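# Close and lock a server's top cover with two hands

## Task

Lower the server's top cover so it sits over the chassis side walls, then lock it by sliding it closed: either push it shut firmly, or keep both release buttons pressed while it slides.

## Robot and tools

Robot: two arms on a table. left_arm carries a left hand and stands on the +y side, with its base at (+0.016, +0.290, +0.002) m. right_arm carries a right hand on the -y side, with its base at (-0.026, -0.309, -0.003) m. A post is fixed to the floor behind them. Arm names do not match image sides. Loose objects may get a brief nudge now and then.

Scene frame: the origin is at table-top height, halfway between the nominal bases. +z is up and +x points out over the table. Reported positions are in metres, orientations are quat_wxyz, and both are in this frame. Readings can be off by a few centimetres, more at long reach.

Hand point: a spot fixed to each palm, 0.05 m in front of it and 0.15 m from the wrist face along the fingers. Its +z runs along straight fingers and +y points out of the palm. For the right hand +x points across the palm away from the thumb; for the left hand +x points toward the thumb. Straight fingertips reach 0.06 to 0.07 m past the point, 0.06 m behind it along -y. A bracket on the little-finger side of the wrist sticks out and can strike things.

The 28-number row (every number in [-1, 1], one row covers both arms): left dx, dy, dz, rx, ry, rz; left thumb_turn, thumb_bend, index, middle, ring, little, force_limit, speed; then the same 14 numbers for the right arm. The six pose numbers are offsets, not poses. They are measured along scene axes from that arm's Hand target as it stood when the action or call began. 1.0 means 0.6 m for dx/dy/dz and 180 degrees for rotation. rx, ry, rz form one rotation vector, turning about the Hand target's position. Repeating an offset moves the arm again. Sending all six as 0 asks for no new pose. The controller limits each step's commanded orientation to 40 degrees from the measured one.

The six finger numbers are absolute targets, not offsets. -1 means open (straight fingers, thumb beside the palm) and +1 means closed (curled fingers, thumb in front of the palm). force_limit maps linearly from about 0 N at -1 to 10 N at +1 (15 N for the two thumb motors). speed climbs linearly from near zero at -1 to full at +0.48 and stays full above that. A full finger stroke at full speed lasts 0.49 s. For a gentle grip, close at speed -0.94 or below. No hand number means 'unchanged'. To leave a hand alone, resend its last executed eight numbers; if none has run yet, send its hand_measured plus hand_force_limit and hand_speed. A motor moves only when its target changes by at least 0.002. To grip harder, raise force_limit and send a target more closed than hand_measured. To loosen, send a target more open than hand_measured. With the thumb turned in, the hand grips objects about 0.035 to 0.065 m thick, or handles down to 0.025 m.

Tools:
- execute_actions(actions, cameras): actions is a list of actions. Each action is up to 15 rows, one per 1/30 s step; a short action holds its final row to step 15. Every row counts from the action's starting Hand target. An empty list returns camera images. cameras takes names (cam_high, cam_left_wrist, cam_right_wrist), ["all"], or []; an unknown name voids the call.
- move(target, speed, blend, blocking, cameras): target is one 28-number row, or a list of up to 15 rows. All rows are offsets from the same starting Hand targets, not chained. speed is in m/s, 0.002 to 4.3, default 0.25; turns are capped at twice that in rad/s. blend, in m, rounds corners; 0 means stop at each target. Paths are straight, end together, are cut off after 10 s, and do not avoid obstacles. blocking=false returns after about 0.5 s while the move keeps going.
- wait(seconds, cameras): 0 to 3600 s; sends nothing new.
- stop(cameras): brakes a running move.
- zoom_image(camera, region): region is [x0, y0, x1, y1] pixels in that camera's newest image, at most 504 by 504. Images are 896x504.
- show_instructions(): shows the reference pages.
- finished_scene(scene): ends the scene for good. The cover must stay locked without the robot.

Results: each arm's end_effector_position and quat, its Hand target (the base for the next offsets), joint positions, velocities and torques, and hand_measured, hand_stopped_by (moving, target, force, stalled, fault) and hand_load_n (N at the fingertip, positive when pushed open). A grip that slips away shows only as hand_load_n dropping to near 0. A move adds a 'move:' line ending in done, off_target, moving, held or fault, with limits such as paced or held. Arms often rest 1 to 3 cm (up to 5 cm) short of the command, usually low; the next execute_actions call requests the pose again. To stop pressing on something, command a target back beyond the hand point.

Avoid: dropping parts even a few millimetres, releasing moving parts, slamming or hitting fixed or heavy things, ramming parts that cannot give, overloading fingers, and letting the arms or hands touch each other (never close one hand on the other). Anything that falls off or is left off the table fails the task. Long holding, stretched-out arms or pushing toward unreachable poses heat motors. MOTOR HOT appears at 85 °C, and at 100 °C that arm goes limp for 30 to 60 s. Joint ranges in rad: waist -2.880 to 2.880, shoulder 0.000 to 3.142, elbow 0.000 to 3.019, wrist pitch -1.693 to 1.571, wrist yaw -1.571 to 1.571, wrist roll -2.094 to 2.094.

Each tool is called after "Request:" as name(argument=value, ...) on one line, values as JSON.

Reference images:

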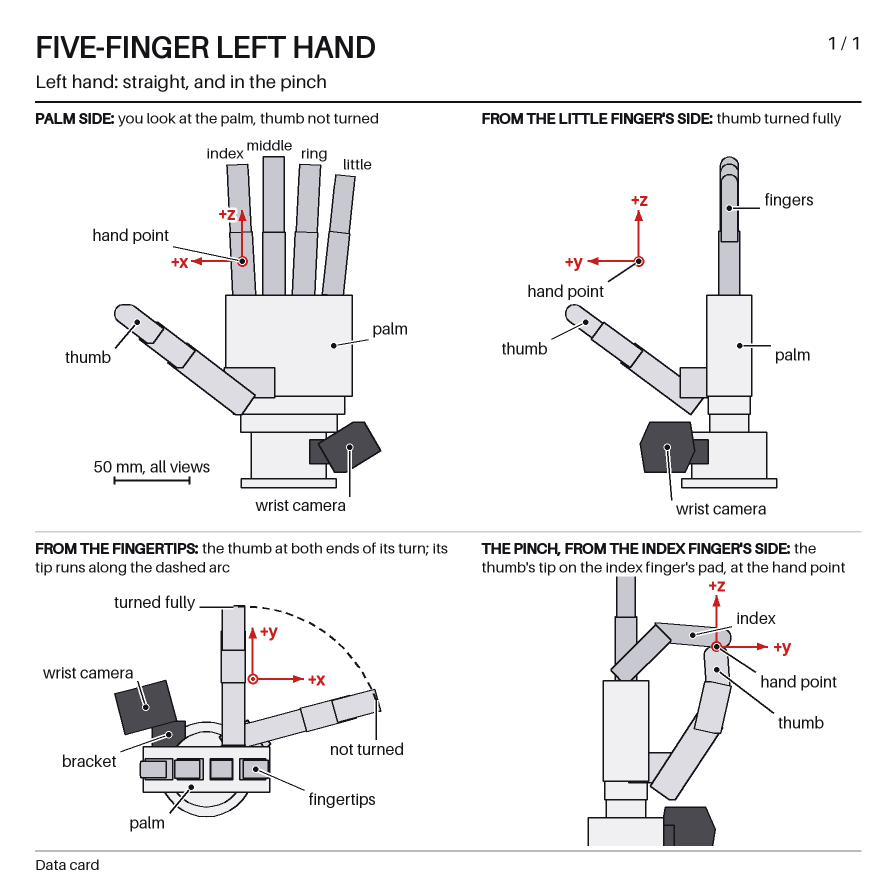

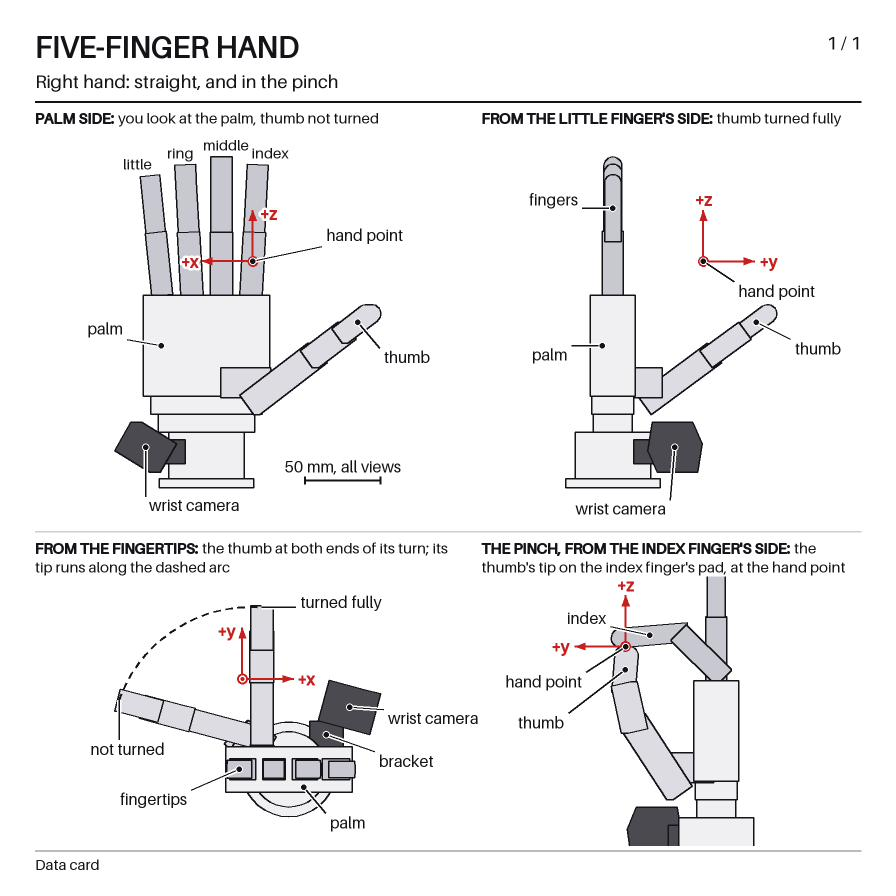

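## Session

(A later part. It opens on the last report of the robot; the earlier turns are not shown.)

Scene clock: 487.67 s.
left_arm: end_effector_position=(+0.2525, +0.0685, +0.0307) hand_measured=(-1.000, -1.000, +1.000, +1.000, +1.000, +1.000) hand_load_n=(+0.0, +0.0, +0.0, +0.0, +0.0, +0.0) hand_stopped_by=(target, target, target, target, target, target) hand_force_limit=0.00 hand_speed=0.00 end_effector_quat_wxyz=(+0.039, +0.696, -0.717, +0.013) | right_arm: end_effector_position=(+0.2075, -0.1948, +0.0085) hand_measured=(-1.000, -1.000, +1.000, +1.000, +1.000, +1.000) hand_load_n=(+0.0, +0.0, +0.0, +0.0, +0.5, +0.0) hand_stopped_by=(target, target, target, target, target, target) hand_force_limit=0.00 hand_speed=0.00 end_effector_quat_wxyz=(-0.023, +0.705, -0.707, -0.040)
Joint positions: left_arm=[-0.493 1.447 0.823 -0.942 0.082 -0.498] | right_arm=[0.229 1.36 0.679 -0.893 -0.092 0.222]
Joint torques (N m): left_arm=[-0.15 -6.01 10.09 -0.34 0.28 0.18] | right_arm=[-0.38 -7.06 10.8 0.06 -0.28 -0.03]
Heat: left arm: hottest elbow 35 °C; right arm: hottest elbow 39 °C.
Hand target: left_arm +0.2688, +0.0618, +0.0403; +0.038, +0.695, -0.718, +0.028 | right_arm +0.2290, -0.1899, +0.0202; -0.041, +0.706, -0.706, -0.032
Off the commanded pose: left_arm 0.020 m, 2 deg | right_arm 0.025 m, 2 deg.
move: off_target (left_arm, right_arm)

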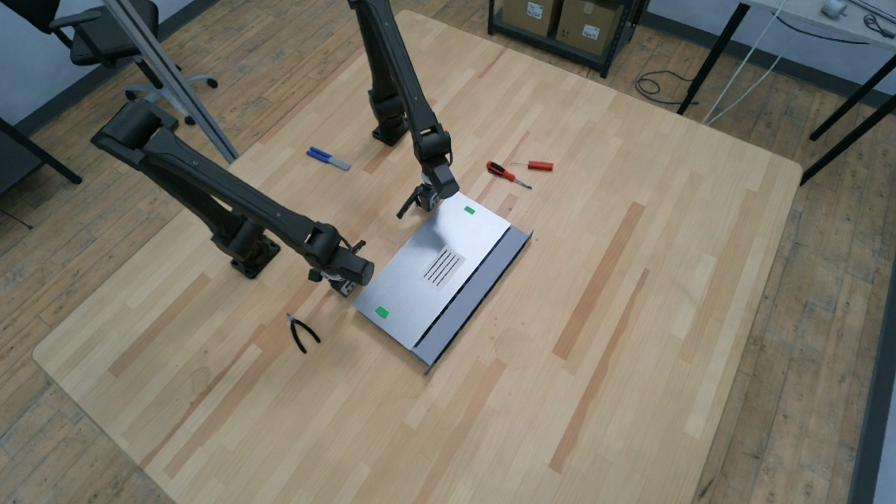

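Request:
move(target=[0.04,0,0.005,0,0,0,-1,-1,1,1,1,1,0,0.0,0.04,0,0.005,0,0,0,-1,-1,1,1,1,1,0,0.0], speed=0.05)

Request:
move(target=[0.03,0,0.005,0,0,0,-1,-1,1,1,1,1,0,0.0,0.03,0,0.005,0,0,0,-1,-1,1,1,1,1,0,0.0], speed=0.05, cameras=["cam_high"])

Request:
zoom_image(camera="cam_high", region=[330, 160, 550, 390])

Scene clock: 490.07 s.
left_arm: end_effector_position=(+0.2674, +0.0693, +0.0327) hand_measured=(-1.000, -1.000, +1.000, +1.000, +1.000, +1.000) hand_load_n=(+0.0, +0.0, +0.5, +0.0, +0.0, +0.0) hand_stopped_by=(target, target, target, target, target, target) hand_force_limit=0.00 hand_speed=0.00 end_effector_quat_wxyz=(+0.047, +0.690, -0.723, +0.007) | right_arm: end_effector_position=(+0.2313, -0.1946, +0.0114) hand_measured=(-1.000, -1.000, +1.000, +1.000, +1.000, +1.000) hand_load_n=(+0.0, +0.0, +0.0, +0.0, +0.0, +0.0) hand_stopped_by=(target, target, target, target, target, target) hand_force_limit=0.00 hand_speed=0.00 end_effector_quat_wxyz=(-0.023, +0.705, -0.708, -0.040)
Joint positions: left_arm=[-0.467 1.491 0.873 -0.968 0.093 -0.454] | right_arm=[0.214 1.416 0.743 -0.904 -0.092 0.208]
Joint torques (N m): left_arm=[0.44 -6.71 10.93 0.02 0.13 0.1] | right_arm=[-0.44 -7.82 10.88 0.08 -0.27 -0.03]
Heat: left arm: hottest elbow 35 °C; right arm: hottest elbow 39 °C.
Hand target: left_arm +0.2928, +0.0618, +0.0433; +0.038, +0.695, -0.718, +0.028 | right_arm +0.2530, -0.1899, +0.0232; -0.041, +0.706, -0.706, -0.032
Off the commanded pose: left_arm 0.028 m, 3 deg | right_arm 0.025 m, 2 deg.
move: off_target (left_arm, right_arm)

Scene clock: 491.10 s.
left_arm: end_effector_position=(+0.2675, +0.0701, +0.0355) hand_measured=(-1.000, -1.000, +1.000, +1.000, +1.000, +1.000) hand_load_n=(+0.0, +0.0, +0.5, +0.0, +0.0, +0.0) hand_stopped_by=(target, target, target, target, target, target) hand_force_limit=0.00 hand_speed=0.00 end_effector_quat_wxyz=(+0.059, +0.688, -0.723, -0.010) | right_arm: end_effector_position=(+0.2382, -0.1927, +0.0119) hand_measured=(-1.000, -1.000, +1.000, +1.000, +1.000, +1.000) hand_load_n=(+0.0, +0.0, +0.0, +0.0, +0.0, +0.0) hand_stopped_by=(target, target, target, target, target, target) hand_force_limit=0.00 hand_speed=0.00 end_effector_quat_wxyz=(-0.013, +0.703, -0.709, -0.048)
Joint positions: left_arm=[-0.459 1.517 0.902 -1.013 0.105 -0.44] | right_arm=[0.214 1.452 0.778 -0.928 -0.094 0.211]
Joint torques (N m): left_arm=[1.55 -6.59 12.56 0.94 -0.35 0.16] | right_arm=[-0.62 -8.29 12.08 0.46 -0.2 -0.11]
Heat: left arm: hottest elbow 35 °C; right arm: hottest elbow 39 °C.
Hand target: left_arm +0.3108, +0.0618, +0.0463; +0.038, +0.695, -0.718, +0.028 | right_arm +0.2710, -0.1899, +0.0262; -0.041, +0.706, -0.706, -0.032
Off the commanded pose: left_arm 0.045 m, 5 deg | right_arm 0.036 m, 4 deg.
move: off_target (left_arm, right_arm)

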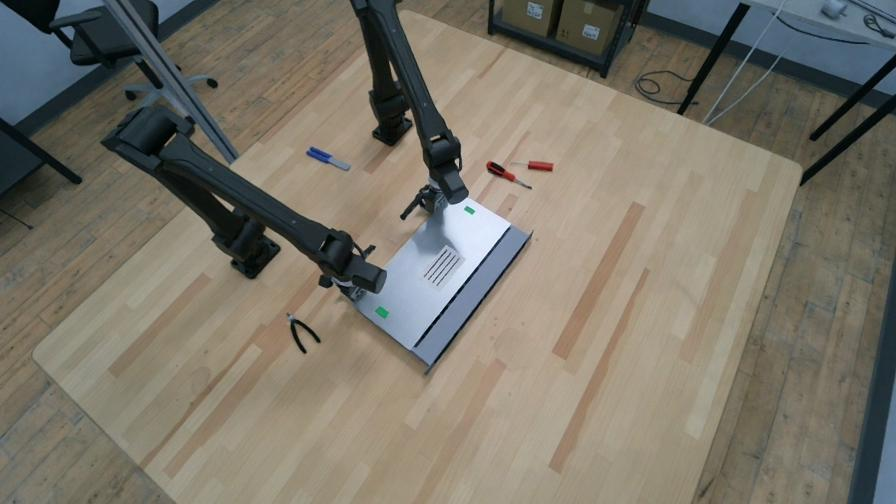

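Scaled by 2.191.

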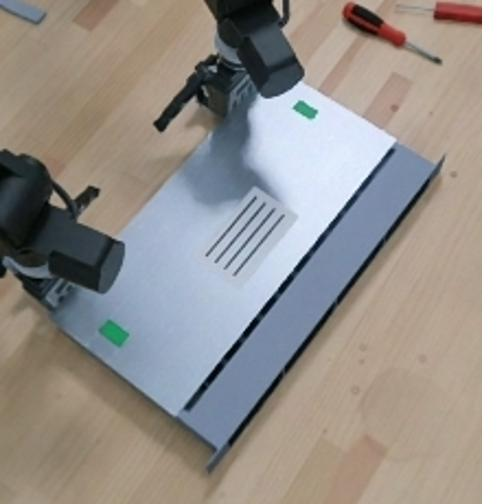

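Request:
move(target=[0.03,0,-0.003,0,0,0,-1,-1,1,1,1,1,0,0.0,0.04,0,0,0,0,0,-1,-1,1,1,1,1,0,0.0], speed=0.05)

Request:
move(target=[0.03,0,-0.003,0,0,0,-1,-1,1,1,1,1,0,0.0,0.03,0,-0.003,0,0,0,-1,-1,1,1,1,1,0,0.0], speed=0.05, cameras=["cam_high"])

Request:
zoom_image(camera="cam_high", region=[330, 160, 550, 390])

Scene clock: 493.97 s.
left_arm: end_effector_position=(+0.2671, +0.0708, +0.0379) hand_measured=(-1.000, -1.000, +1.000, +1.000, +1.000, +1.000) hand_load_n=(+0.0, +0.0, +0.0, +0.0, +0.5, +0.0) hand_stopped_by=(target, target, target, target, target, target) hand_force_limit=0.00 hand_speed=0.00 end_effector_quat_wxyz=(+0.070, +0.687, -0.723, -0.026) | right_arm: end_effector_position=(+0.2366, -0.1923, +0.0112) hand_measured=(-1.000, -1.000, +1.000, +1.000, +1.000, +1.000) hand_load_n=(-0.5, +0.0, +0.0, +0.0, +0.0, +0.0) hand_stopped_by=(target, target, target, target, target, target) hand_force_limit=0.00 hand_speed=0.00 end_effector_quat_wxyz=(+0.009, +0.700, -0.711, -0.069)
Joint positions: left_arm=[-0.453 1.54 0.927 -1.052 0.116 -0.431] | right_arm=[0.209 1.497 0.809 -0.974 -0.105 0.211]
Joint torques (N m): left_arm=[2.55 -6.12 13.93 2.22 -0.78 0.22] | right_arm=[-1.32 -8.41 14.52 1.63 0.03 -0.22]
Heat: left arm: hottest elbow 35 °C; right arm: hottest elbow 40 °C.
Hand target: left_arm +0.3288, +0.0618, +0.0445; +0.038, +0.695, -0.718, +0.028 | right_arm +0.2950, -0.1899, +0.0262; -0.041, +0.706, -0.706, -0.032
Off the commanded pose: left_arm 0.063 m, 7 deg | right_arm 0.060 m, 7 deg.
move: off_target (left_arm, right_arm)

Scene clock: 494.97 s.
left_arm: end_effector_position=(+0.2667, +0.0714, +0.0406) hand_measured=(-1.000, -1.000, +1.000, +1.000, +1.000, +1.000) hand_load_n=(+0.0, +0.0, +0.0, +0.0, +0.0, +0.0) hand_stopped_by=(target, target, target, target, target, target) hand_force_limit=0.00 hand_speed=0.00 end_effector_quat_wxyz=(+0.082, +0.686, -0.722, -0.042) | right_arm: end_effector_position=(+0.2350, -0.1924, +0.0113) hand_measured=(-1.000, -1.000, +1.000, +1.000, +1.000, +1.000) hand_load_n=(+0.0, +0.0, +0.0, +0.0, +0.0, +0.0) hand_stopped_by=(target, target, target, target, target, target) hand_force_limit=0.00 hand_speed=0.00 end_effector_quat_wxyz=(+0.026, +0.697, -0.712, -0.082)
Joint positions: left_arm=[-0.447 1.563 0.952 -1.092 0.127 -0.422] | right_arm=[0.208 1.526 0.831 -1.009 -0.108 0.211]
Joint torques (N m): left_arm=[3.37 -5.54 15.21 3.22 -1.22 0.31] | right_arm=[-1.79 -8.18 16.24 2.55 0.22 -0.31]
Heat: left arm: hottest elbow 36 °C; right arm: hottest elbow 40 °C.
Hand target: left_arm +0.3468, +0.0618, +0.0427; +0.038, +0.695, -0.718, +0.028 | right_arm +0.3130, -0.1899, +0.0244; -0.041, +0.706, -0.706, -0.032
Off the commanded pose: left_arm 0.081 m, 10 deg | right_arm 0.079 m, 10 deg.
move: off_target (left_arm, right_arm)

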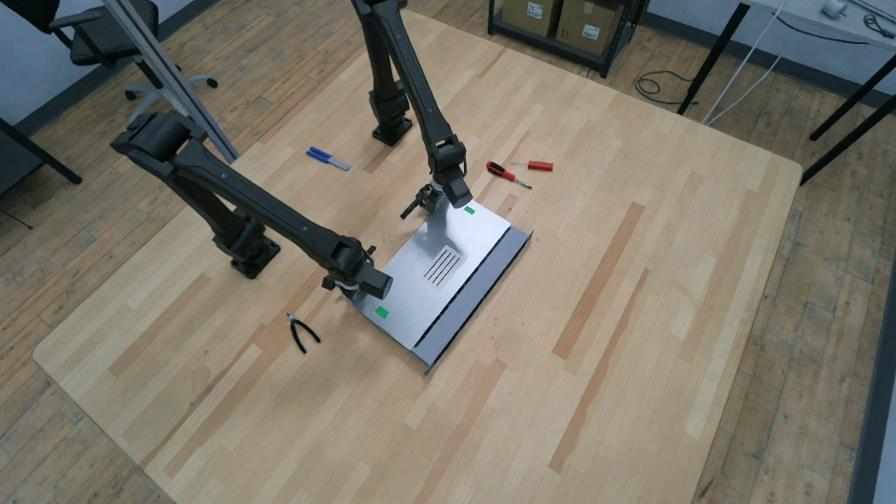

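Scaled by 2.191.

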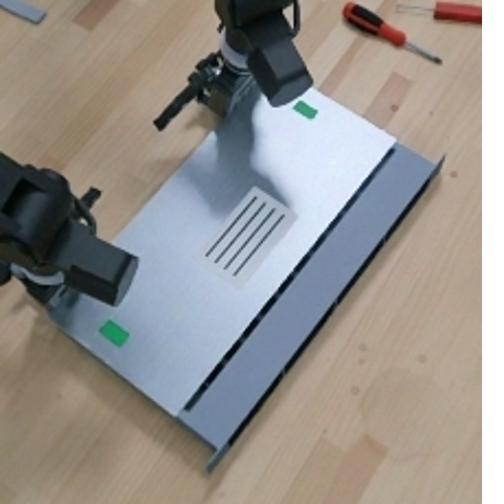

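Request:
move(target=[[-0.16,0,0,0,0,0,-1,-1,1,1,1,1,0,0.0,-0.16,0,0,0,0,0,-1,-1,1,1,1,1,0,0.0],[-0.2,0,0.35,0,0,0,-1,-1,1,1,1,1,0,0.0,-0.19,0,0.35,0,0,0,-1,-1,1,1,1,1,0,0.0],[0.08,0,0.35,0,0,0.54,-1,-1,-1,-1,-1,-1,0,0.0,0.145,0,0.35,0,0,-0.48,-1,-1,-1,-1,-1,-1,0,0.0]], speed=[0.06,0.2,0.25], blend=0.01, cameras=["all"])

Scene clock: 507.17 s.
left_arm: end_effector_position=(+0.3776, +0.0692, +0.2326) hand_measured=(-1.000, -1.000, -1.000, -1.000, -1.000, -1.000) hand_load_n=(+0.0, +0.0, +0.0, +0.0, +0.5, +0.0) hand_stopped_by=(target, target, target, target, target, target) hand_force_limit=0.00 hand_speed=0.00 end_effector_quat_wxyz=(-0.002, +0.999, +0.026, +0.020) | right_arm: end_effector_position=(+0.3785, -0.1982, +0.2091) hand_measured=(-1.000, -1.000, -1.000, -1.000, -1.000, -1.000) hand_load_n=(+0.0, +0.0, +0.0, +0.0, +0.0, +0.0) hand_stopped_by=(target, target, target, target, target, target) hand_force_limit=0.00 hand_speed=0.00 end_effector_quat_wxyz=(+0.018, -0.032, +0.999, -0.009)
Joint positions: left_arm=[-0.434 1.27 1.231 -1.497 -0.022 -2.091] | right_arm=[0.151 1.314 1.225 -1.448 0.023 1.649]
Joint torques (N m): left_arm=[-1.03 -5.71 12.7 0.57 0.02 -0.01] | right_arm=[0.85 -8.47 13.97 0.88 0.05 0.13]
Heat: left arm: hottest elbow 36 °C; right arm: hottest elbow 42 °C.
Hand target: left_arm +0.3948, +0.0618, +0.2527; +0.004, +0.998, +0.046, +0.047 | right_arm +0.4000, -0.1899, +0.2344; +0.052, -0.031, +0.998, -0.005
Off the commanded pose: left_arm 0.027 m, 4 deg | right_arm 0.034 m, 4 deg.
joint sent to its limit (left arm) — joint 6 (wrist roll), lower limit. The joint targets are off in position, not in orientation.
move: off_target (left_arm, right_arm); target 3's new numbers were sent with right_arm's hand 0.034 m and 4 deg from that target

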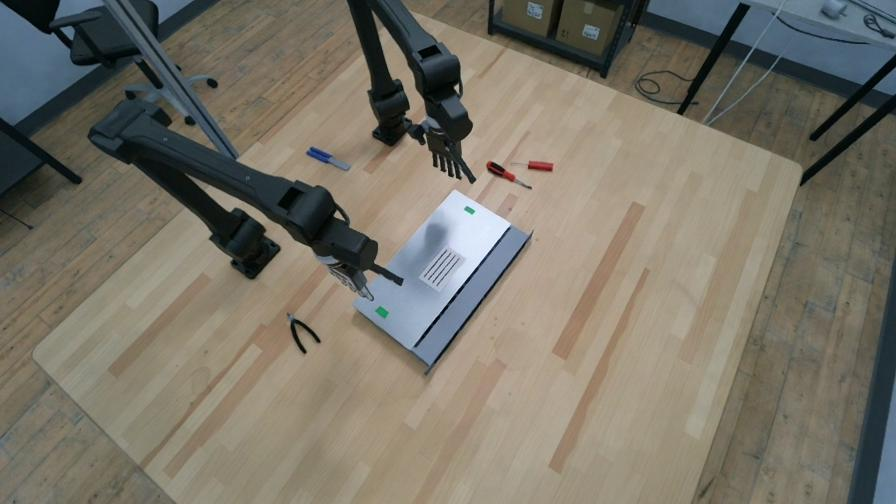

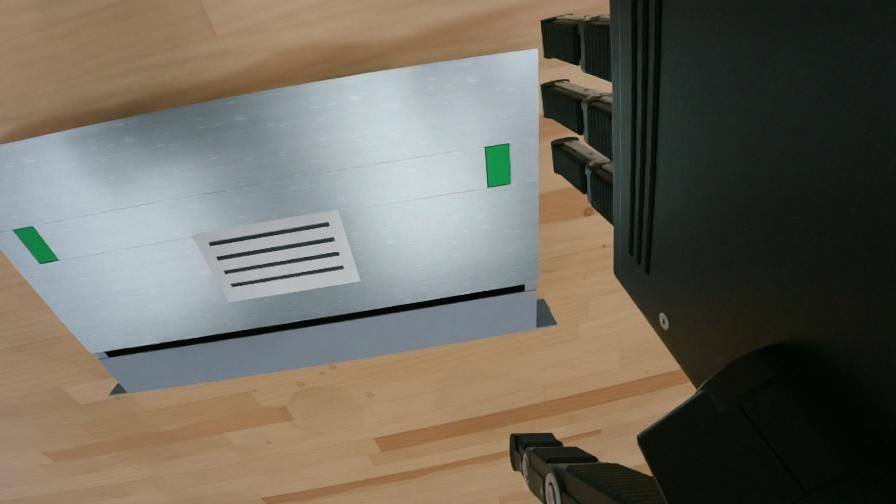

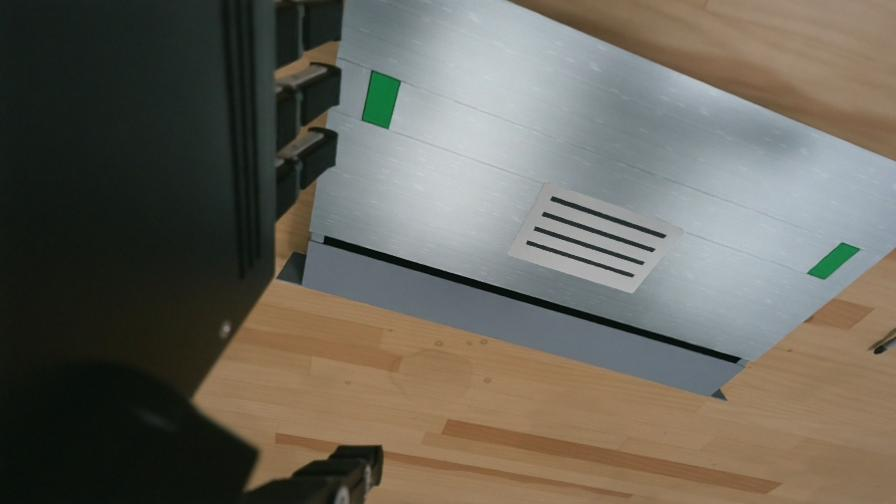

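Request:
move(target=[[0.105,-0.01,-0.1,0,0,0,-1,-1,-1,-1,-1,-1,0,0.0,0.015,-0.01,-0.1,0,0,0,-1,-1,-1,-1,-1,-1,0,0.0],[0.105,-0.01,-0.173,0,0,0,-1,-1,-1,-1,-1,-1,0,0.0,0.015,-0.01,-0.178,0,0,0,-1,-1,-1,-1,-1,-1,0,0.0]], speed=[0.15,0.06])

Scene clock: 510.70 s.
left_arm: end_effector_position=(+0.4487, +0.0535, +0.1467) hand_measured=(-1.000, -1.000, -1.000, -1.000, -1.000, -1.000) hand_load_n=(+0.0, +0.0, +0.0, +0.0, +0.0, +0.0) hand_stopped_by=(target, target, target, target, target, target) hand_force_limit=0.00 hand_speed=0.00 end_effector_quat_wxyz=(+0.003, +0.998, +0.043, +0.038) | right_arm: end_effector_position=(+0.4030, -0.1954, +0.1247) hand_measured=(-1.000, -1.000, -1.000, -1.000, -1.000, -1.000) hand_load_n=(+0.0, -0.5, +0.0, +0.0, +0.0, +0.0) hand_stopped_by=(target, target, target, target, target, target) hand_force_limit=0.00 hand_speed=0.00 end_effector_quat_wxyz=(+0.042, -0.030, +0.999, -0.007)
Joint positions: left_arm=[-0.401 1.465 1.186 -1.223 -0.03 -2.091] | right_arm=[0.15 1.393 1.067 -1.163 0.023 1.649]
Joint torques (N m): left_arm=[-0.26 -8.18 8.84 0.85 -0.08 0.16] | right_arm=[-0.5 -9.41 8.91 1.11 -0.01 -0.03]
Heat: left arm: hottest elbow 36 °C; right arm: hottest elbow 42 °C.
Hand target: left_arm +0.4578, +0.0558, +0.1489; +0.004, +0.998, +0.046, +0.047 | right_arm +0.4090, -0.1959, +0.1276; +0.052, -0.031, +0.998, -0.005
Off the commanded pose: left_arm 0.010 m, 1 deg | right_arm 0.007 m, 1 deg.
move: done

Request:
move(target=[0,0,-0.016,0,0,0,-1,-1,-1,-1,-1,-1,0,0.0,0,0,-0.012,0,0,0,-1,-1,-1,-1,-1,-1,0,0.0], speed=0.02)

Request:
move(target=[0,0,-0.012,0,0,0,-1,-1,-1,-1,-1,-1,0,0.0,0,0,-0.012,0,0,0,-1,-1,-1,-1,-1,-1,0,0.0], speed=0.02)

Request:
move(target=[0,0,-0.012,0,0,0,-1,-1,-1,-1,-1,-1,0,0.0,0,0,-0.012,0,0,0,-1,-1,-1,-1,-1,-1,0,0.0], speed=0.02)

Scene clock: 512.53 s.
left_arm: end_effector_position=(+0.4493, +0.0532, +0.1391) hand_measured=(-1.000, -1.000, -1.000, -1.000, -1.000, -1.000) hand_load_n=(+0.0, +0.0, +0.0, +0.0, +0.0, +0.0) hand_stopped_by=(target, target, target, target, target, target) hand_force_limit=0.00 hand_speed=0.00 end_effector_quat_wxyz=(+0.004, +0.998, +0.043, +0.040) | right_arm: end_effector_position=(+0.4035, -0.1953, +0.1194) hand_measured=(-1.000, -1.000, -1.000, -1.000, -1.000, -1.000) hand_load_n=(+0.0, +0.0, +0.0, +0.0, +0.0, +0.0) hand_stopped_by=(target, target, target, target, target, target) hand_force_limit=0.00 hand_speed=0.00 end_effector_quat_wxyz=(+0.044, -0.030, +0.999, -0.007)
Joint positions: left_arm=[-0.401 1.47 1.169 -1.197 -0.03 -2.091] | right_arm=[0.15 1.396 1.055 -1.143 0.023 1.649]
Joint torques (N m): left_arm=[-0.15 -8.06 8.66 0.76 -0.08 0.15] | right_arm=[-0.62 -9.23 8.75 1.14 -0.01 -0.04]
Heat: left arm: hottest elbow 36 °C; right arm: hottest elbow 42 °C.
Hand target: left_arm +0.4578, +0.0558, +0.1393; +0.004, +0.998, +0.046, +0.047 | right_arm +0.4090, -0.1959, +0.1204; +0.052, -0.031, +0.998, -0.005
Off the commanded pose: left_arm 0.009 m, 1 deg | right_arm 0.006 m, 1 deg.
move: done

Scene clock: 513.47 s.
left_arm: end_effector_position=(+0.4491, +0.0533, +0.1335) hand_measured=(-1.000, -1.000, -1.000, -1.000, -1.000, -1.000) hand_load_n=(+0.0, +0.0, +0.0, +0.0, +0.0, +0.0) hand_stopped_by=(target, target, target, target, target, target) hand_force_limit=0.00 hand_speed=0.00 end_effector_quat_wxyz=(+0.004, +0.998, +0.043, +0.040) | right_arm: end_effector_position=(+0.4037, -0.1953, +0.1140) hand_measured=(-1.000, -1.000, -1.000, -1.000, -1.000, -1.000) hand_load_n=(+0.0, +0.0, +0.0, +0.0, +0.0, +0.0) hand_stopped_by=(target, target, target, target, target, target) hand_force_limit=0.00 hand_speed=0.00 end_effector_quat_wxyz=(+0.045, -0.030, +0.998, -0.006)
Joint positions: left_arm=[-0.401 1.473 1.157 -1.18 -0.03 -2.091] | right_arm=[0.15 1.4 1.044 -1.126 0.023 1.649]
Joint torques (N m): left_arm=[-0.03 -7.82 8.5 0.92 -0.06 0.14] | right_arm=[-0.5 -9.11 8.5 1.25 -0.01 -0.04]
Heat: left arm: hottest elbow 36 °C; right arm: hottest elbow 42 °C.
Hand target: left_arm +0.4578, +0.0558, +0.1321; +0.004, +0.998, +0.046, +0.047 | right_arm +0.4090, -0.1959, +0.1132; +0.052, -0.031, +0.998, -0.005
Off the commanded pose: left_arm 0.009 m, 1 deg | right_arm 0.005 m, 1 deg.
move: done

Scene clock: 514.73 s.
left_arm: end_effector_position=(+0.4491, +0.0533, +0.1325) hand_measured=(-1.000, -1.000, -1.000, -1.000, -1.000, -1.000) hand_load_n=(+0.0, +0.0, +0.0, +0.0, +0.0, +0.0) hand_stopped_by=(target, target, target, target, target, target) hand_force_limit=0.00 hand_speed=0.00 end_effector_quat_wxyz=(+0.004, +0.998, +0.043, +0.041) | right_arm: end_effector_position=(+0.4031, -0.1940, +0.1134) hand_measured=(-1.000, -1.000, -1.000, -1.000, -1.000, -1.000) hand_load_n=(+0.0, +0.0, +0.0, +0.0, +0.0, +0.0) hand_stopped_by=(target, target, target, target, target, target) hand_force_limit=0.00 hand_speed=0.00 end_effector_quat_wxyz=(+0.045, -0.033, +0.998, -0.006)
Joint positions: left_arm=[-0.401 1.473 1.154 -1.175 -0.03 -2.091] | right_arm=[0.153 1.4 1.042 -1.124 0.023 1.647]
Joint torques (N m): left_arm=[-0.15 -7.59 7.62 1.52 -0.09 0.15] | right_arm=[-0.62 -8.64 7.56 1.94 0 -0.03]
Heat: left arm: hottest elbow 36 °C; right arm: hottest elbow 41 °C.
Hand target: left_arm +0.4578, +0.0558, +0.1249; +0.004, +0.998, +0.046, +0.047 | right_arm +0.4090, -0.1959, +0.1060; +0.052, -0.031, +0.998, -0.005
Off the commanded pose: left_arm 0.012 m, 1 deg | right_arm 0.010 m, 1 deg.
move: off_target (left_arm)

Request:
execute_actions(actions=[])

Scene clock: 517.77 s.
left_arm: end_effector_position=(+0.4491, +0.0533, +0.1325) hand_measured=(-1.000, -1.000, -1.000, -1.000, -1.000, -1.000) hand_load_n=(+0.0, +0.0, +0.0, +0.0, +0.0, +0.0) hand_stopped_by=(target, target, target, target, target, target) hand_force_limit=0.00 hand_speed=0.00 end_effector_quat_wxyz=(+0.004, +0.998, +0.043, +0.041) | right_arm: end_effector_position=(+0.4031, -0.1940, +0.1134) hand_measured=(-1.000, -1.000, -1.000, -1.000, -1.000, -1.000) hand_load_n=(+0.0, +0.0, +0.0, +0.0, +0.0, +0.0) hand_stopped_by=(target, target, target, target, target, target) hand_force_limit=0.00 hand_speed=0.00 end_effector_quat_wxyz=(+0.045, -0.033, +0.998, -0.006)
Joint positions: left_arm=[-0.401 1.473 1.154 -1.175 -0.03 -2.091] | right_arm=[0.153 1.4 1.042 -1.124 0.023 1.647]
Joint velocities: within noise
Joint torques (N m): left_arm=[-0.03 -7.53 7.53 1.51 -0.07 0.14] | right_arm=[-0.56 -8.47 7.56 1.96 -0.01 -0.04]
Heat: left arm: hottest elbow 36 °C; right arm: hottest elbow 41 °C.
Hand target: left_arm +0.4578, +0.0558, +0.1249; +0.004, +0.998, +0.046, +0.047 | right_arm +0.4090, -0.1959, +0.1060; +0.052, -0.031, +0.998, -0.005
Off the commanded pose: left_arm 0.012 m, 1 deg | right_arm 0.010 m, 1 deg.

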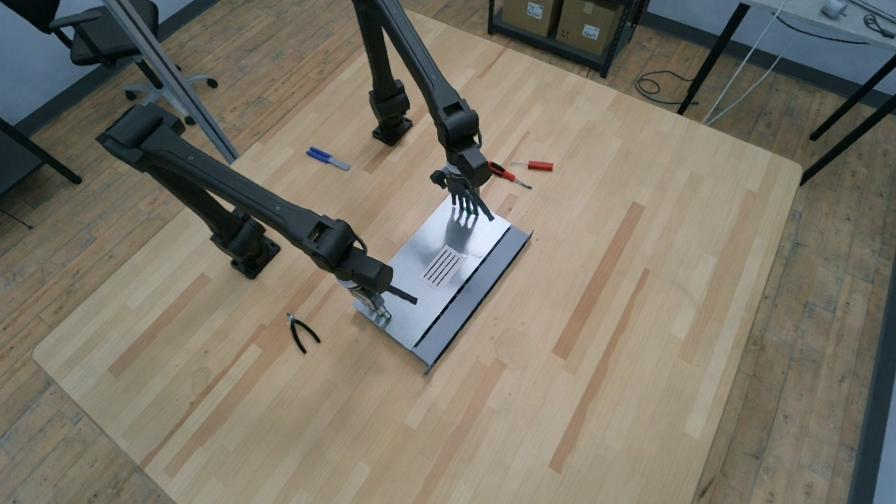

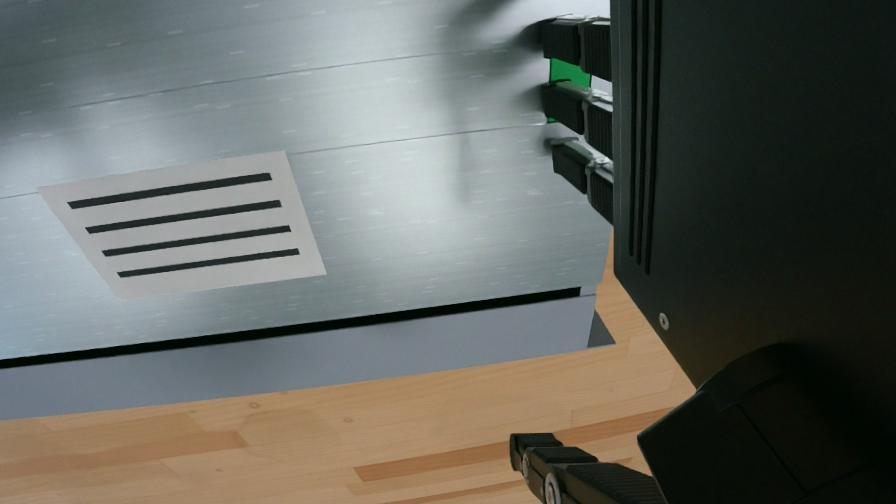

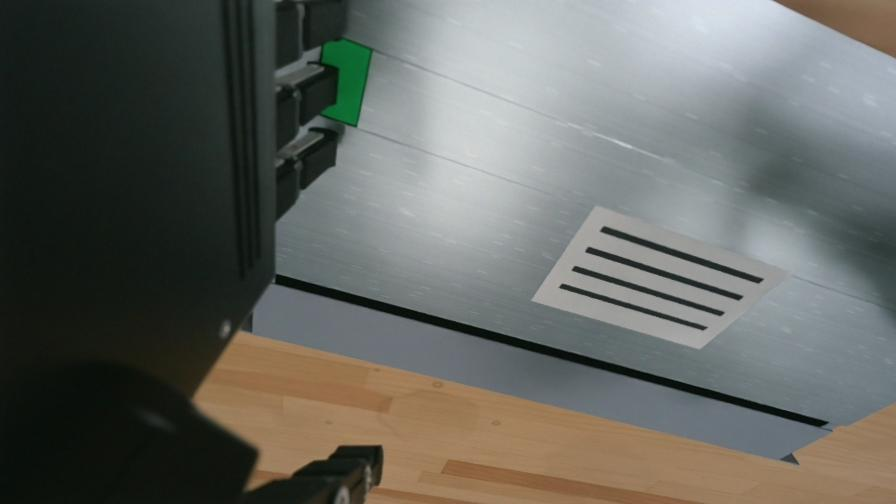

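Request:
move(target=[[0,0,0.05,0,0,0,-1,-1,-1,-1,-1,-1,0,0.0,0,0,0.05,0,0,0,-1,-1,-1,-1,-1,-1,0,0.0],[0,0,0.05,0,0,0,-1,-1,1,-1,1,1,0,0.0,0,0,0.05,0,0,0,-1,-1,1,-1,1,1,0,0.0]], speed=0.1, cameras=["all"])

Scene clock: 521.63 s.
left_arm: end_effector_position=(+0.4409, +0.0575, +0.1308) hand_measured=(-1.000, -1.000, +1.000, -1.000, +1.000, +1.000) hand_load_n=(+0.0, +0.0, +0.0, +0.0, +0.0, +0.0) hand_stopped_by=(target, target, target, target, target, target) hand_force_limit=0.00 hand_speed=0.00 end_effector_quat_wxyz=(-0.005, +0.999, +0.043, +0.024) | right_arm: end_effector_position=(+0.3958, -0.1971, +0.1129) hand_measured=(-1.000, -1.000, +1.000, -1.000, +1.000, +1.000) hand_load_n=(+0.0, +0.0, +0.0, +0.0, +0.0, +0.0) hand_stopped_by=(target, target, target, target, target, target) hand_force_limit=0.00 hand_speed=0.00 end_effector_quat_wxyz=(+0.031, -0.030, +0.999, -0.008)
Joint positions: left_arm=[-0.401 1.474 1.159 -1.217 -0.031 -2.091] | right_arm=[0.148 1.399 1.044 -1.157 0.023 1.649]
Joint torques (N m): left_arm=[-0.03 -9.47 11.99 -0.12 -0.03 0.15] | right_arm=[-0.56 -10.34 11.92 -0.06 -0.02 -0.04]
Heat: left arm: hottest elbow 36 °C; right arm: hottest elbow 41 °C.
Hand target: left_arm +0.4578, +0.0558, +0.1549; +0.004, +0.998, +0.046, +0.047 | right_arm +0.4090, -0.1959, +0.1360; +0.052, -0.031, +0.998, -0.005
Off the commanded pose: left_arm 0.029 m, 3 deg | right_arm 0.027 m, 2 deg.
move: off_target (left_arm, right_arm); target 2's new numbers were sent with left_arm's hand 0.029 m and 3 deg from that target

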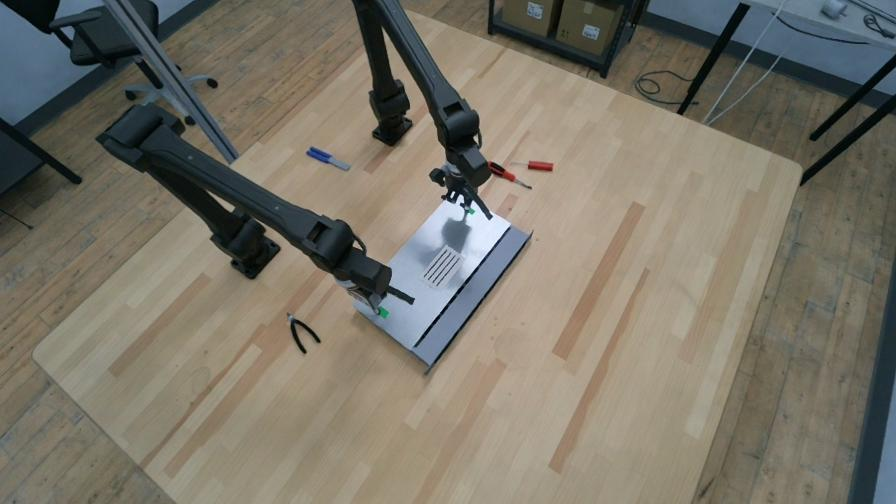

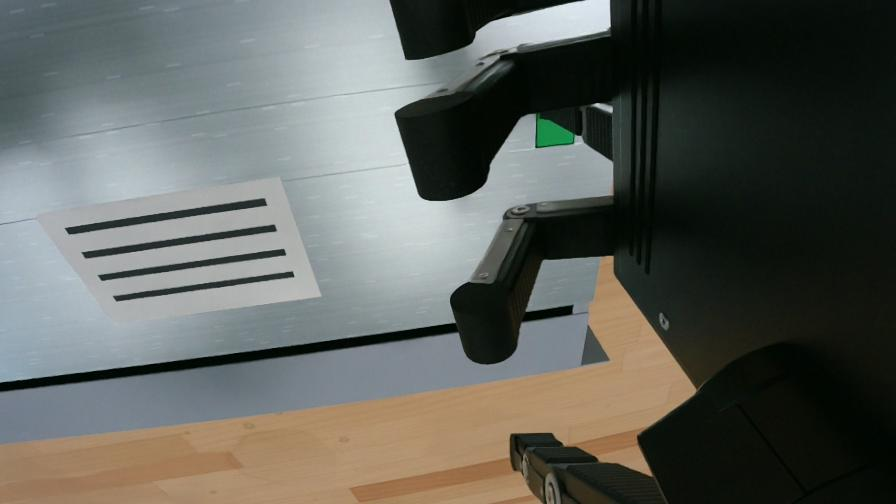

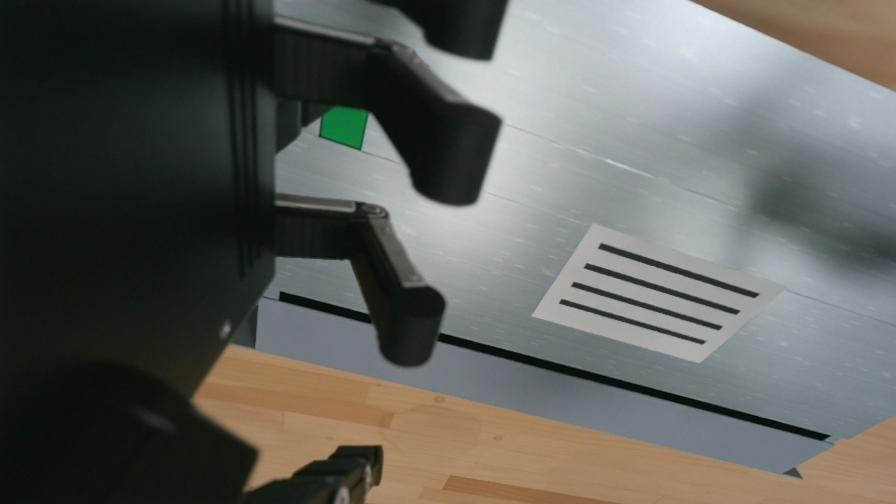

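Request:
move(target=[0,0,0.04,0,0,0,-1,-1,1,-1,1,1,0,0.0,0,0,0.04,0,0,0,-1,-1,1,-1,1,1,0,0.0], speed=0.1, cameras=["all"])

Request:
zoom_image(camera="cam_high", region=[340, 160, 540, 380])

Scene clock: 523.53 s.
left_arm: end_effector_position=(+0.4420, +0.0569, +0.1492) hand_measured=(-1.000, -1.000, +1.000, -1.000, +1.000, +1.000) hand_load_n=(+0.0, +0.0, +0.0, +0.0, +0.0, +0.0) hand_stopped_by=(target, target, target, target, target, target) hand_force_limit=0.00 hand_speed=0.00 end_effector_quat_wxyz=(-0.008, +0.999, +0.042, +0.019) | right_arm: end_effector_position=(+0.3895, -0.1979, +0.1295) hand_measured=(-1.000, -1.000, +1.000, -1.000, +1.000, +1.000) hand_load_n=(+0.0, +0.0, +0.0, +0.0, +0.0, +0.0) hand_stopped_by=(target, target, target, target, target, target) hand_force_limit=0.00 hand_speed=0.00 end_effector_quat_wxyz=(+0.018, -0.030, +0.999, -0.009)
Joint positions: left_arm=[-0.401 1.471 1.208 -1.281 -0.031 -2.091] | right_arm=[0.148 1.383 1.078 -1.23 0.023 1.649]
Joint torques (N m): left_arm=[-0.15 -10.46 11.99 -0.21 -0.01 0.12] | right_arm=[-0.44 -10.64 13.11 0.21 -0.02 -0.05]
Heat: left arm: hottest elbow 36 °C; right arm: hottest elbow 41 °C.
Hand target: left_arm +0.4578, +0.0558, +0.1789; +0.004, +0.998, +0.046, +0.047 | right_arm +0.4090, -0.1959, +0.1600; +0.052, -0.031, +0.998, -0.005
Off the commanded pose: left_arm 0.034 m, 4 deg | right_arm 0.036 m, 4 deg.
move: off_target (left_arm, right_arm)

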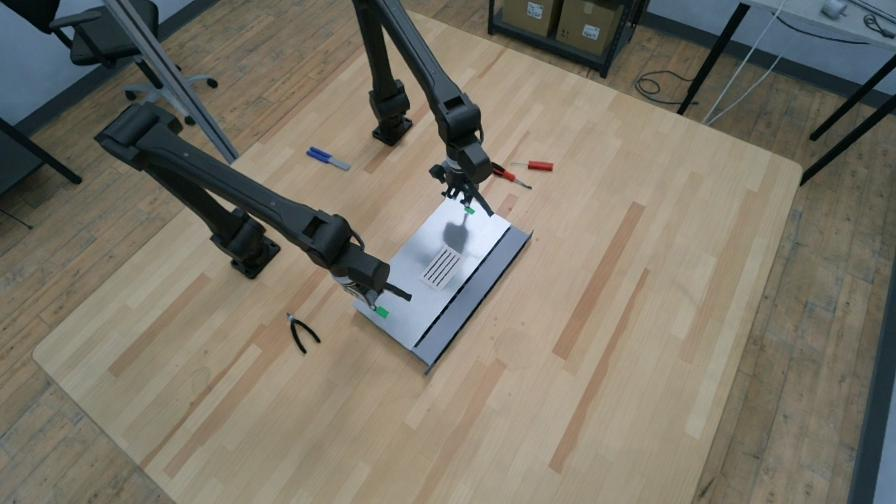

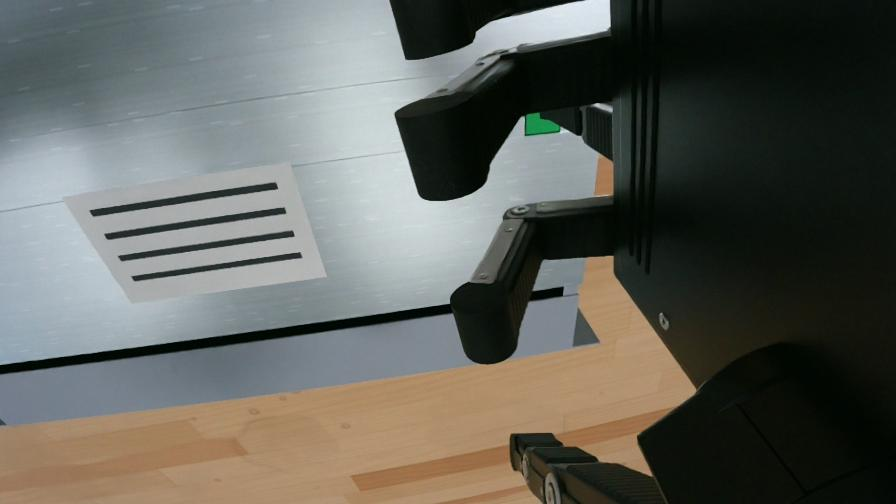

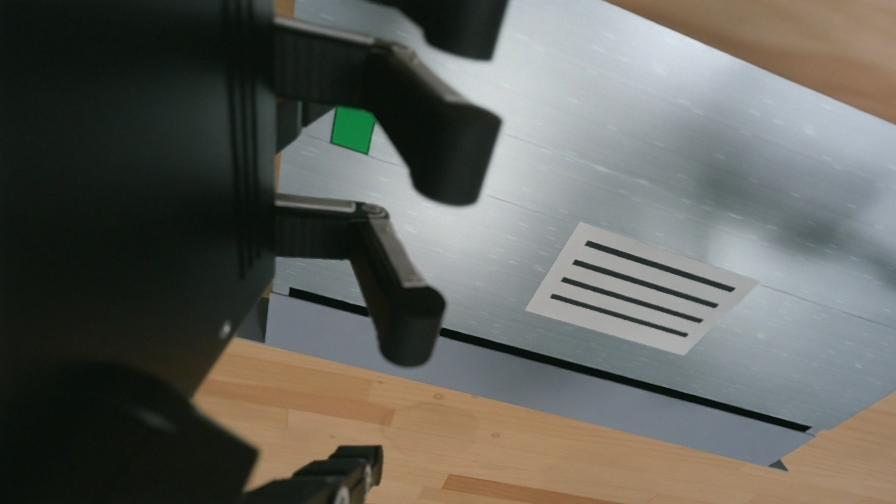

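Scaled by 2.291.

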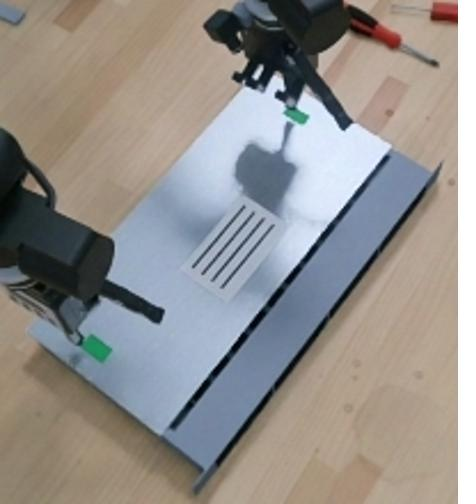

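Request:
move(target=[-0.0067,-0.005,-0.0567,0,0,0,-1,-1,1,-1,1,1,0,0.0,0,0.0067,-0.0567,0,0,0,-1,-1,1,-1,1,1,0,0.0], speed=0.06, cameras=["cam_left_wrist","cam_right_wrist"])

Scene clock: 529.13 s.
left_arm: end_effector_position=(+0.4468, +0.0547, +0.1385) hand_measured=(-1.000, -1.000, +1.000, -1.000, +1.000, +1.000) hand_load_n=(+0.0, +0.0, +0.0, +0.0, +0.0, +0.0) hand_stopped_by=(target, target, target, target, target, target) hand_force_limit=0.00 hand_speed=0.00 end_effector_quat_wxyz=(+0.000, +0.999, +0.043, +0.034) | right_arm: end_effector_position=(+0.4037, -0.1959, +0.1237) hand_measured=(-1.000, -1.000, +1.000, -1.000, +1.000, +1.000) hand_load_n=(+0.0, +0.0, +0.0, +0.0, +0.0, +0.0) hand_stopped_by=(target, target, target, target, target, target) hand_force_limit=0.00 hand_speed=0.00 end_effector_quat_wxyz=(+0.043, -0.030, +0.999, -0.007)
Joint positions: left_arm=[-0.401 1.471 1.172 -1.212 -0.031 -2.091] | right_arm=[0.148 1.394 1.065 -1.158 0.023 1.647]
Joint torques (N m): left_arm=[-1.08 -9.05 8.73 0.83 -0.06 0.01] | right_arm=[0.5 -9.41 8.88 1.13 0.01 0.08]
Heat: left arm: hottest elbow 36 °C; right arm: hottest elbow 42 °C.
Hand target: left_arm +0.4538, +0.0528, +0.1449; +0.004, +0.998, +0.046, +0.047 | right_arm +0.4090, -0.1919, +0.1260; +0.052, -0.031, +0.998, -0.005
Off the commanded pose: left_arm 0.010 m, 2 deg | right_arm 0.007 m, 1 deg.
move: done

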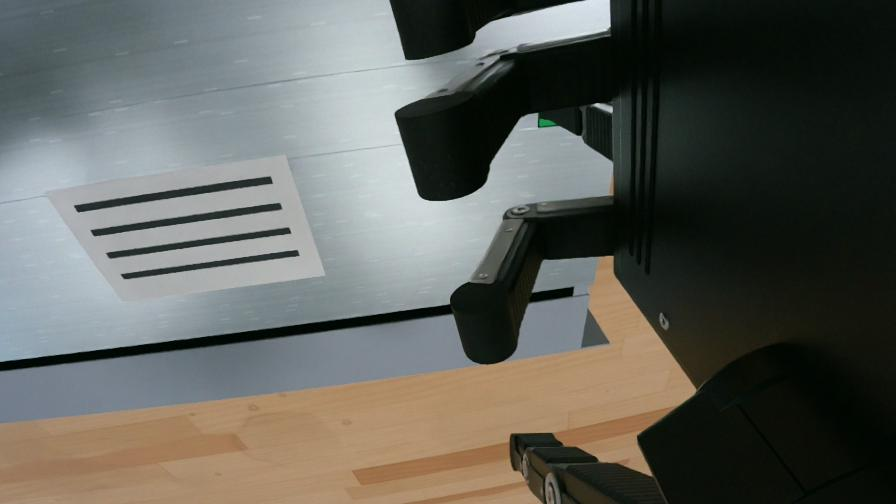

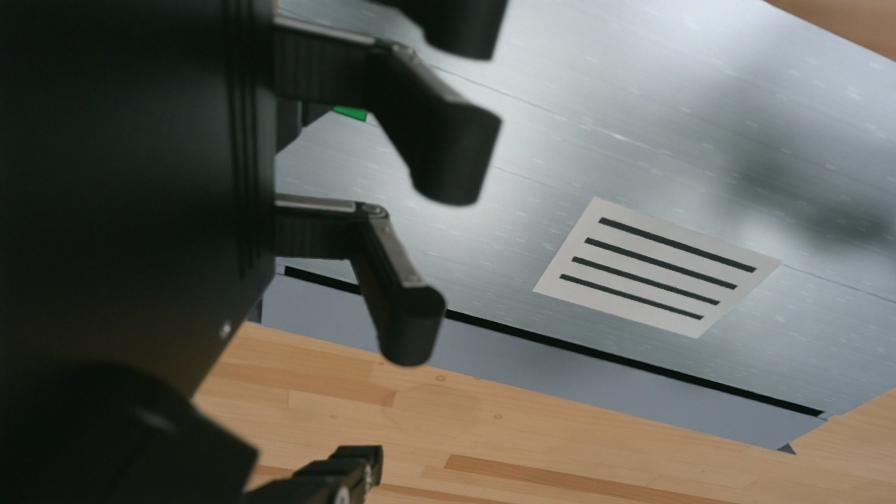

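Request:
move(target=[0,0,0,0,0,0,-1,-1,-1,-1,-1,-1,0,0.0,0,0,0,0,0,0,-1,-1,-1,-1,-1,-1,0,0.0], speed=0.06, cameras=["cam_left_wrist","cam_right_wrist"])

Request:
zoom_image(camera="cam_right_wrist", region=[240, 0, 440, 200])

Request:
zoom_image(camera="cam_left_wrist", region=[460, 0, 660, 200])

Scene clock: 531.87 s.
left_arm: end_effector_position=(+0.4468, +0.0547, +0.1385) hand_measured=(-1.000, -1.000, -1.000, -1.000, -1.000, -1.000) hand_load_n=(+0.0, +0.0, +0.0, +0.0, +0.0, +0.0) hand_stopped_by=(target, target, target, target, target, target) hand_force_limit=0.00 hand_speed=0.00 end_effector_quat_wxyz=(+0.000, +0.999, +0.043, +0.034) | right_arm: end_effector_position=(+0.4037, -0.1959, +0.1237) hand_measured=(-1.000, -1.000, -1.000, -1.000, -1.000, -1.000) hand_load_n=(+0.0, +0.0, +0.0, +0.0, +0.0, +0.0) hand_stopped_by=(target, target, target, target, target, target) hand_force_limit=0.00 hand_speed=0.00 end_effector_quat_wxyz=(+0.043, -0.030, +0.999, -0.007)
Joint positions: left_arm=[-0.401 1.471 1.172 -1.212 -0.031 -2.091] | right_arm=[0.148 1.394 1.065 -1.158 0.023 1.647]
Joint torques (N m): left_arm=[-0.97 -9 8.75 0.77 -0.05 0.04] | right_arm=[0.38 -9.35 8.9 1.11 0.03 0.07]
Heat: left arm: hottest elbow 36 °C; right arm: hottest elbow 41 °C.
Hand target: left_arm +0.4538, +0.0528, +0.1449; +0.004, +0.998, +0.046, +0.047 | right_arm +0.4090, -0.1919, +0.1260; +0.052, -0.031, +0.998, -0.005
Off the commanded pose: left_arm 0.010 m, 2 deg | right_arm 0.007 m, 1 deg.
move: done

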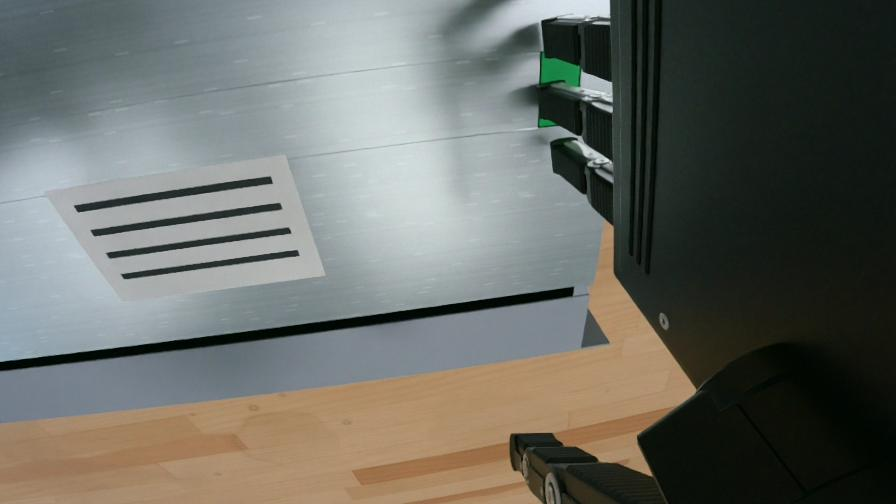

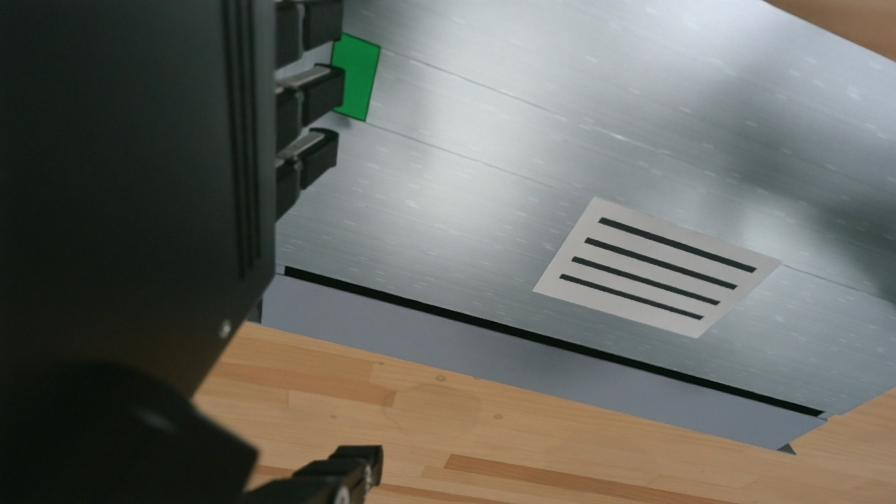

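Scaled by 2.520.

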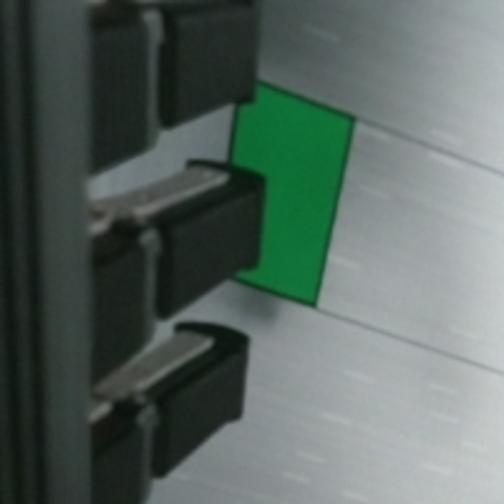

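Scaled by 2.520.

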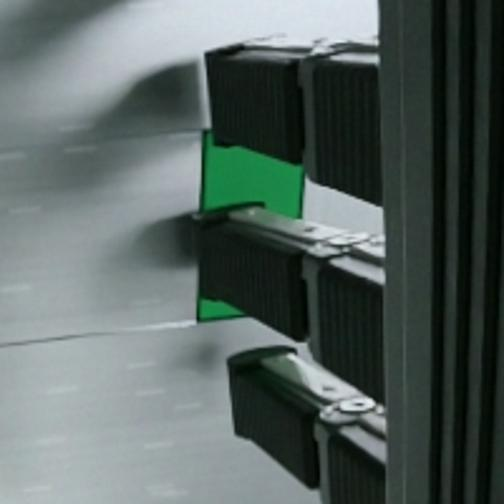

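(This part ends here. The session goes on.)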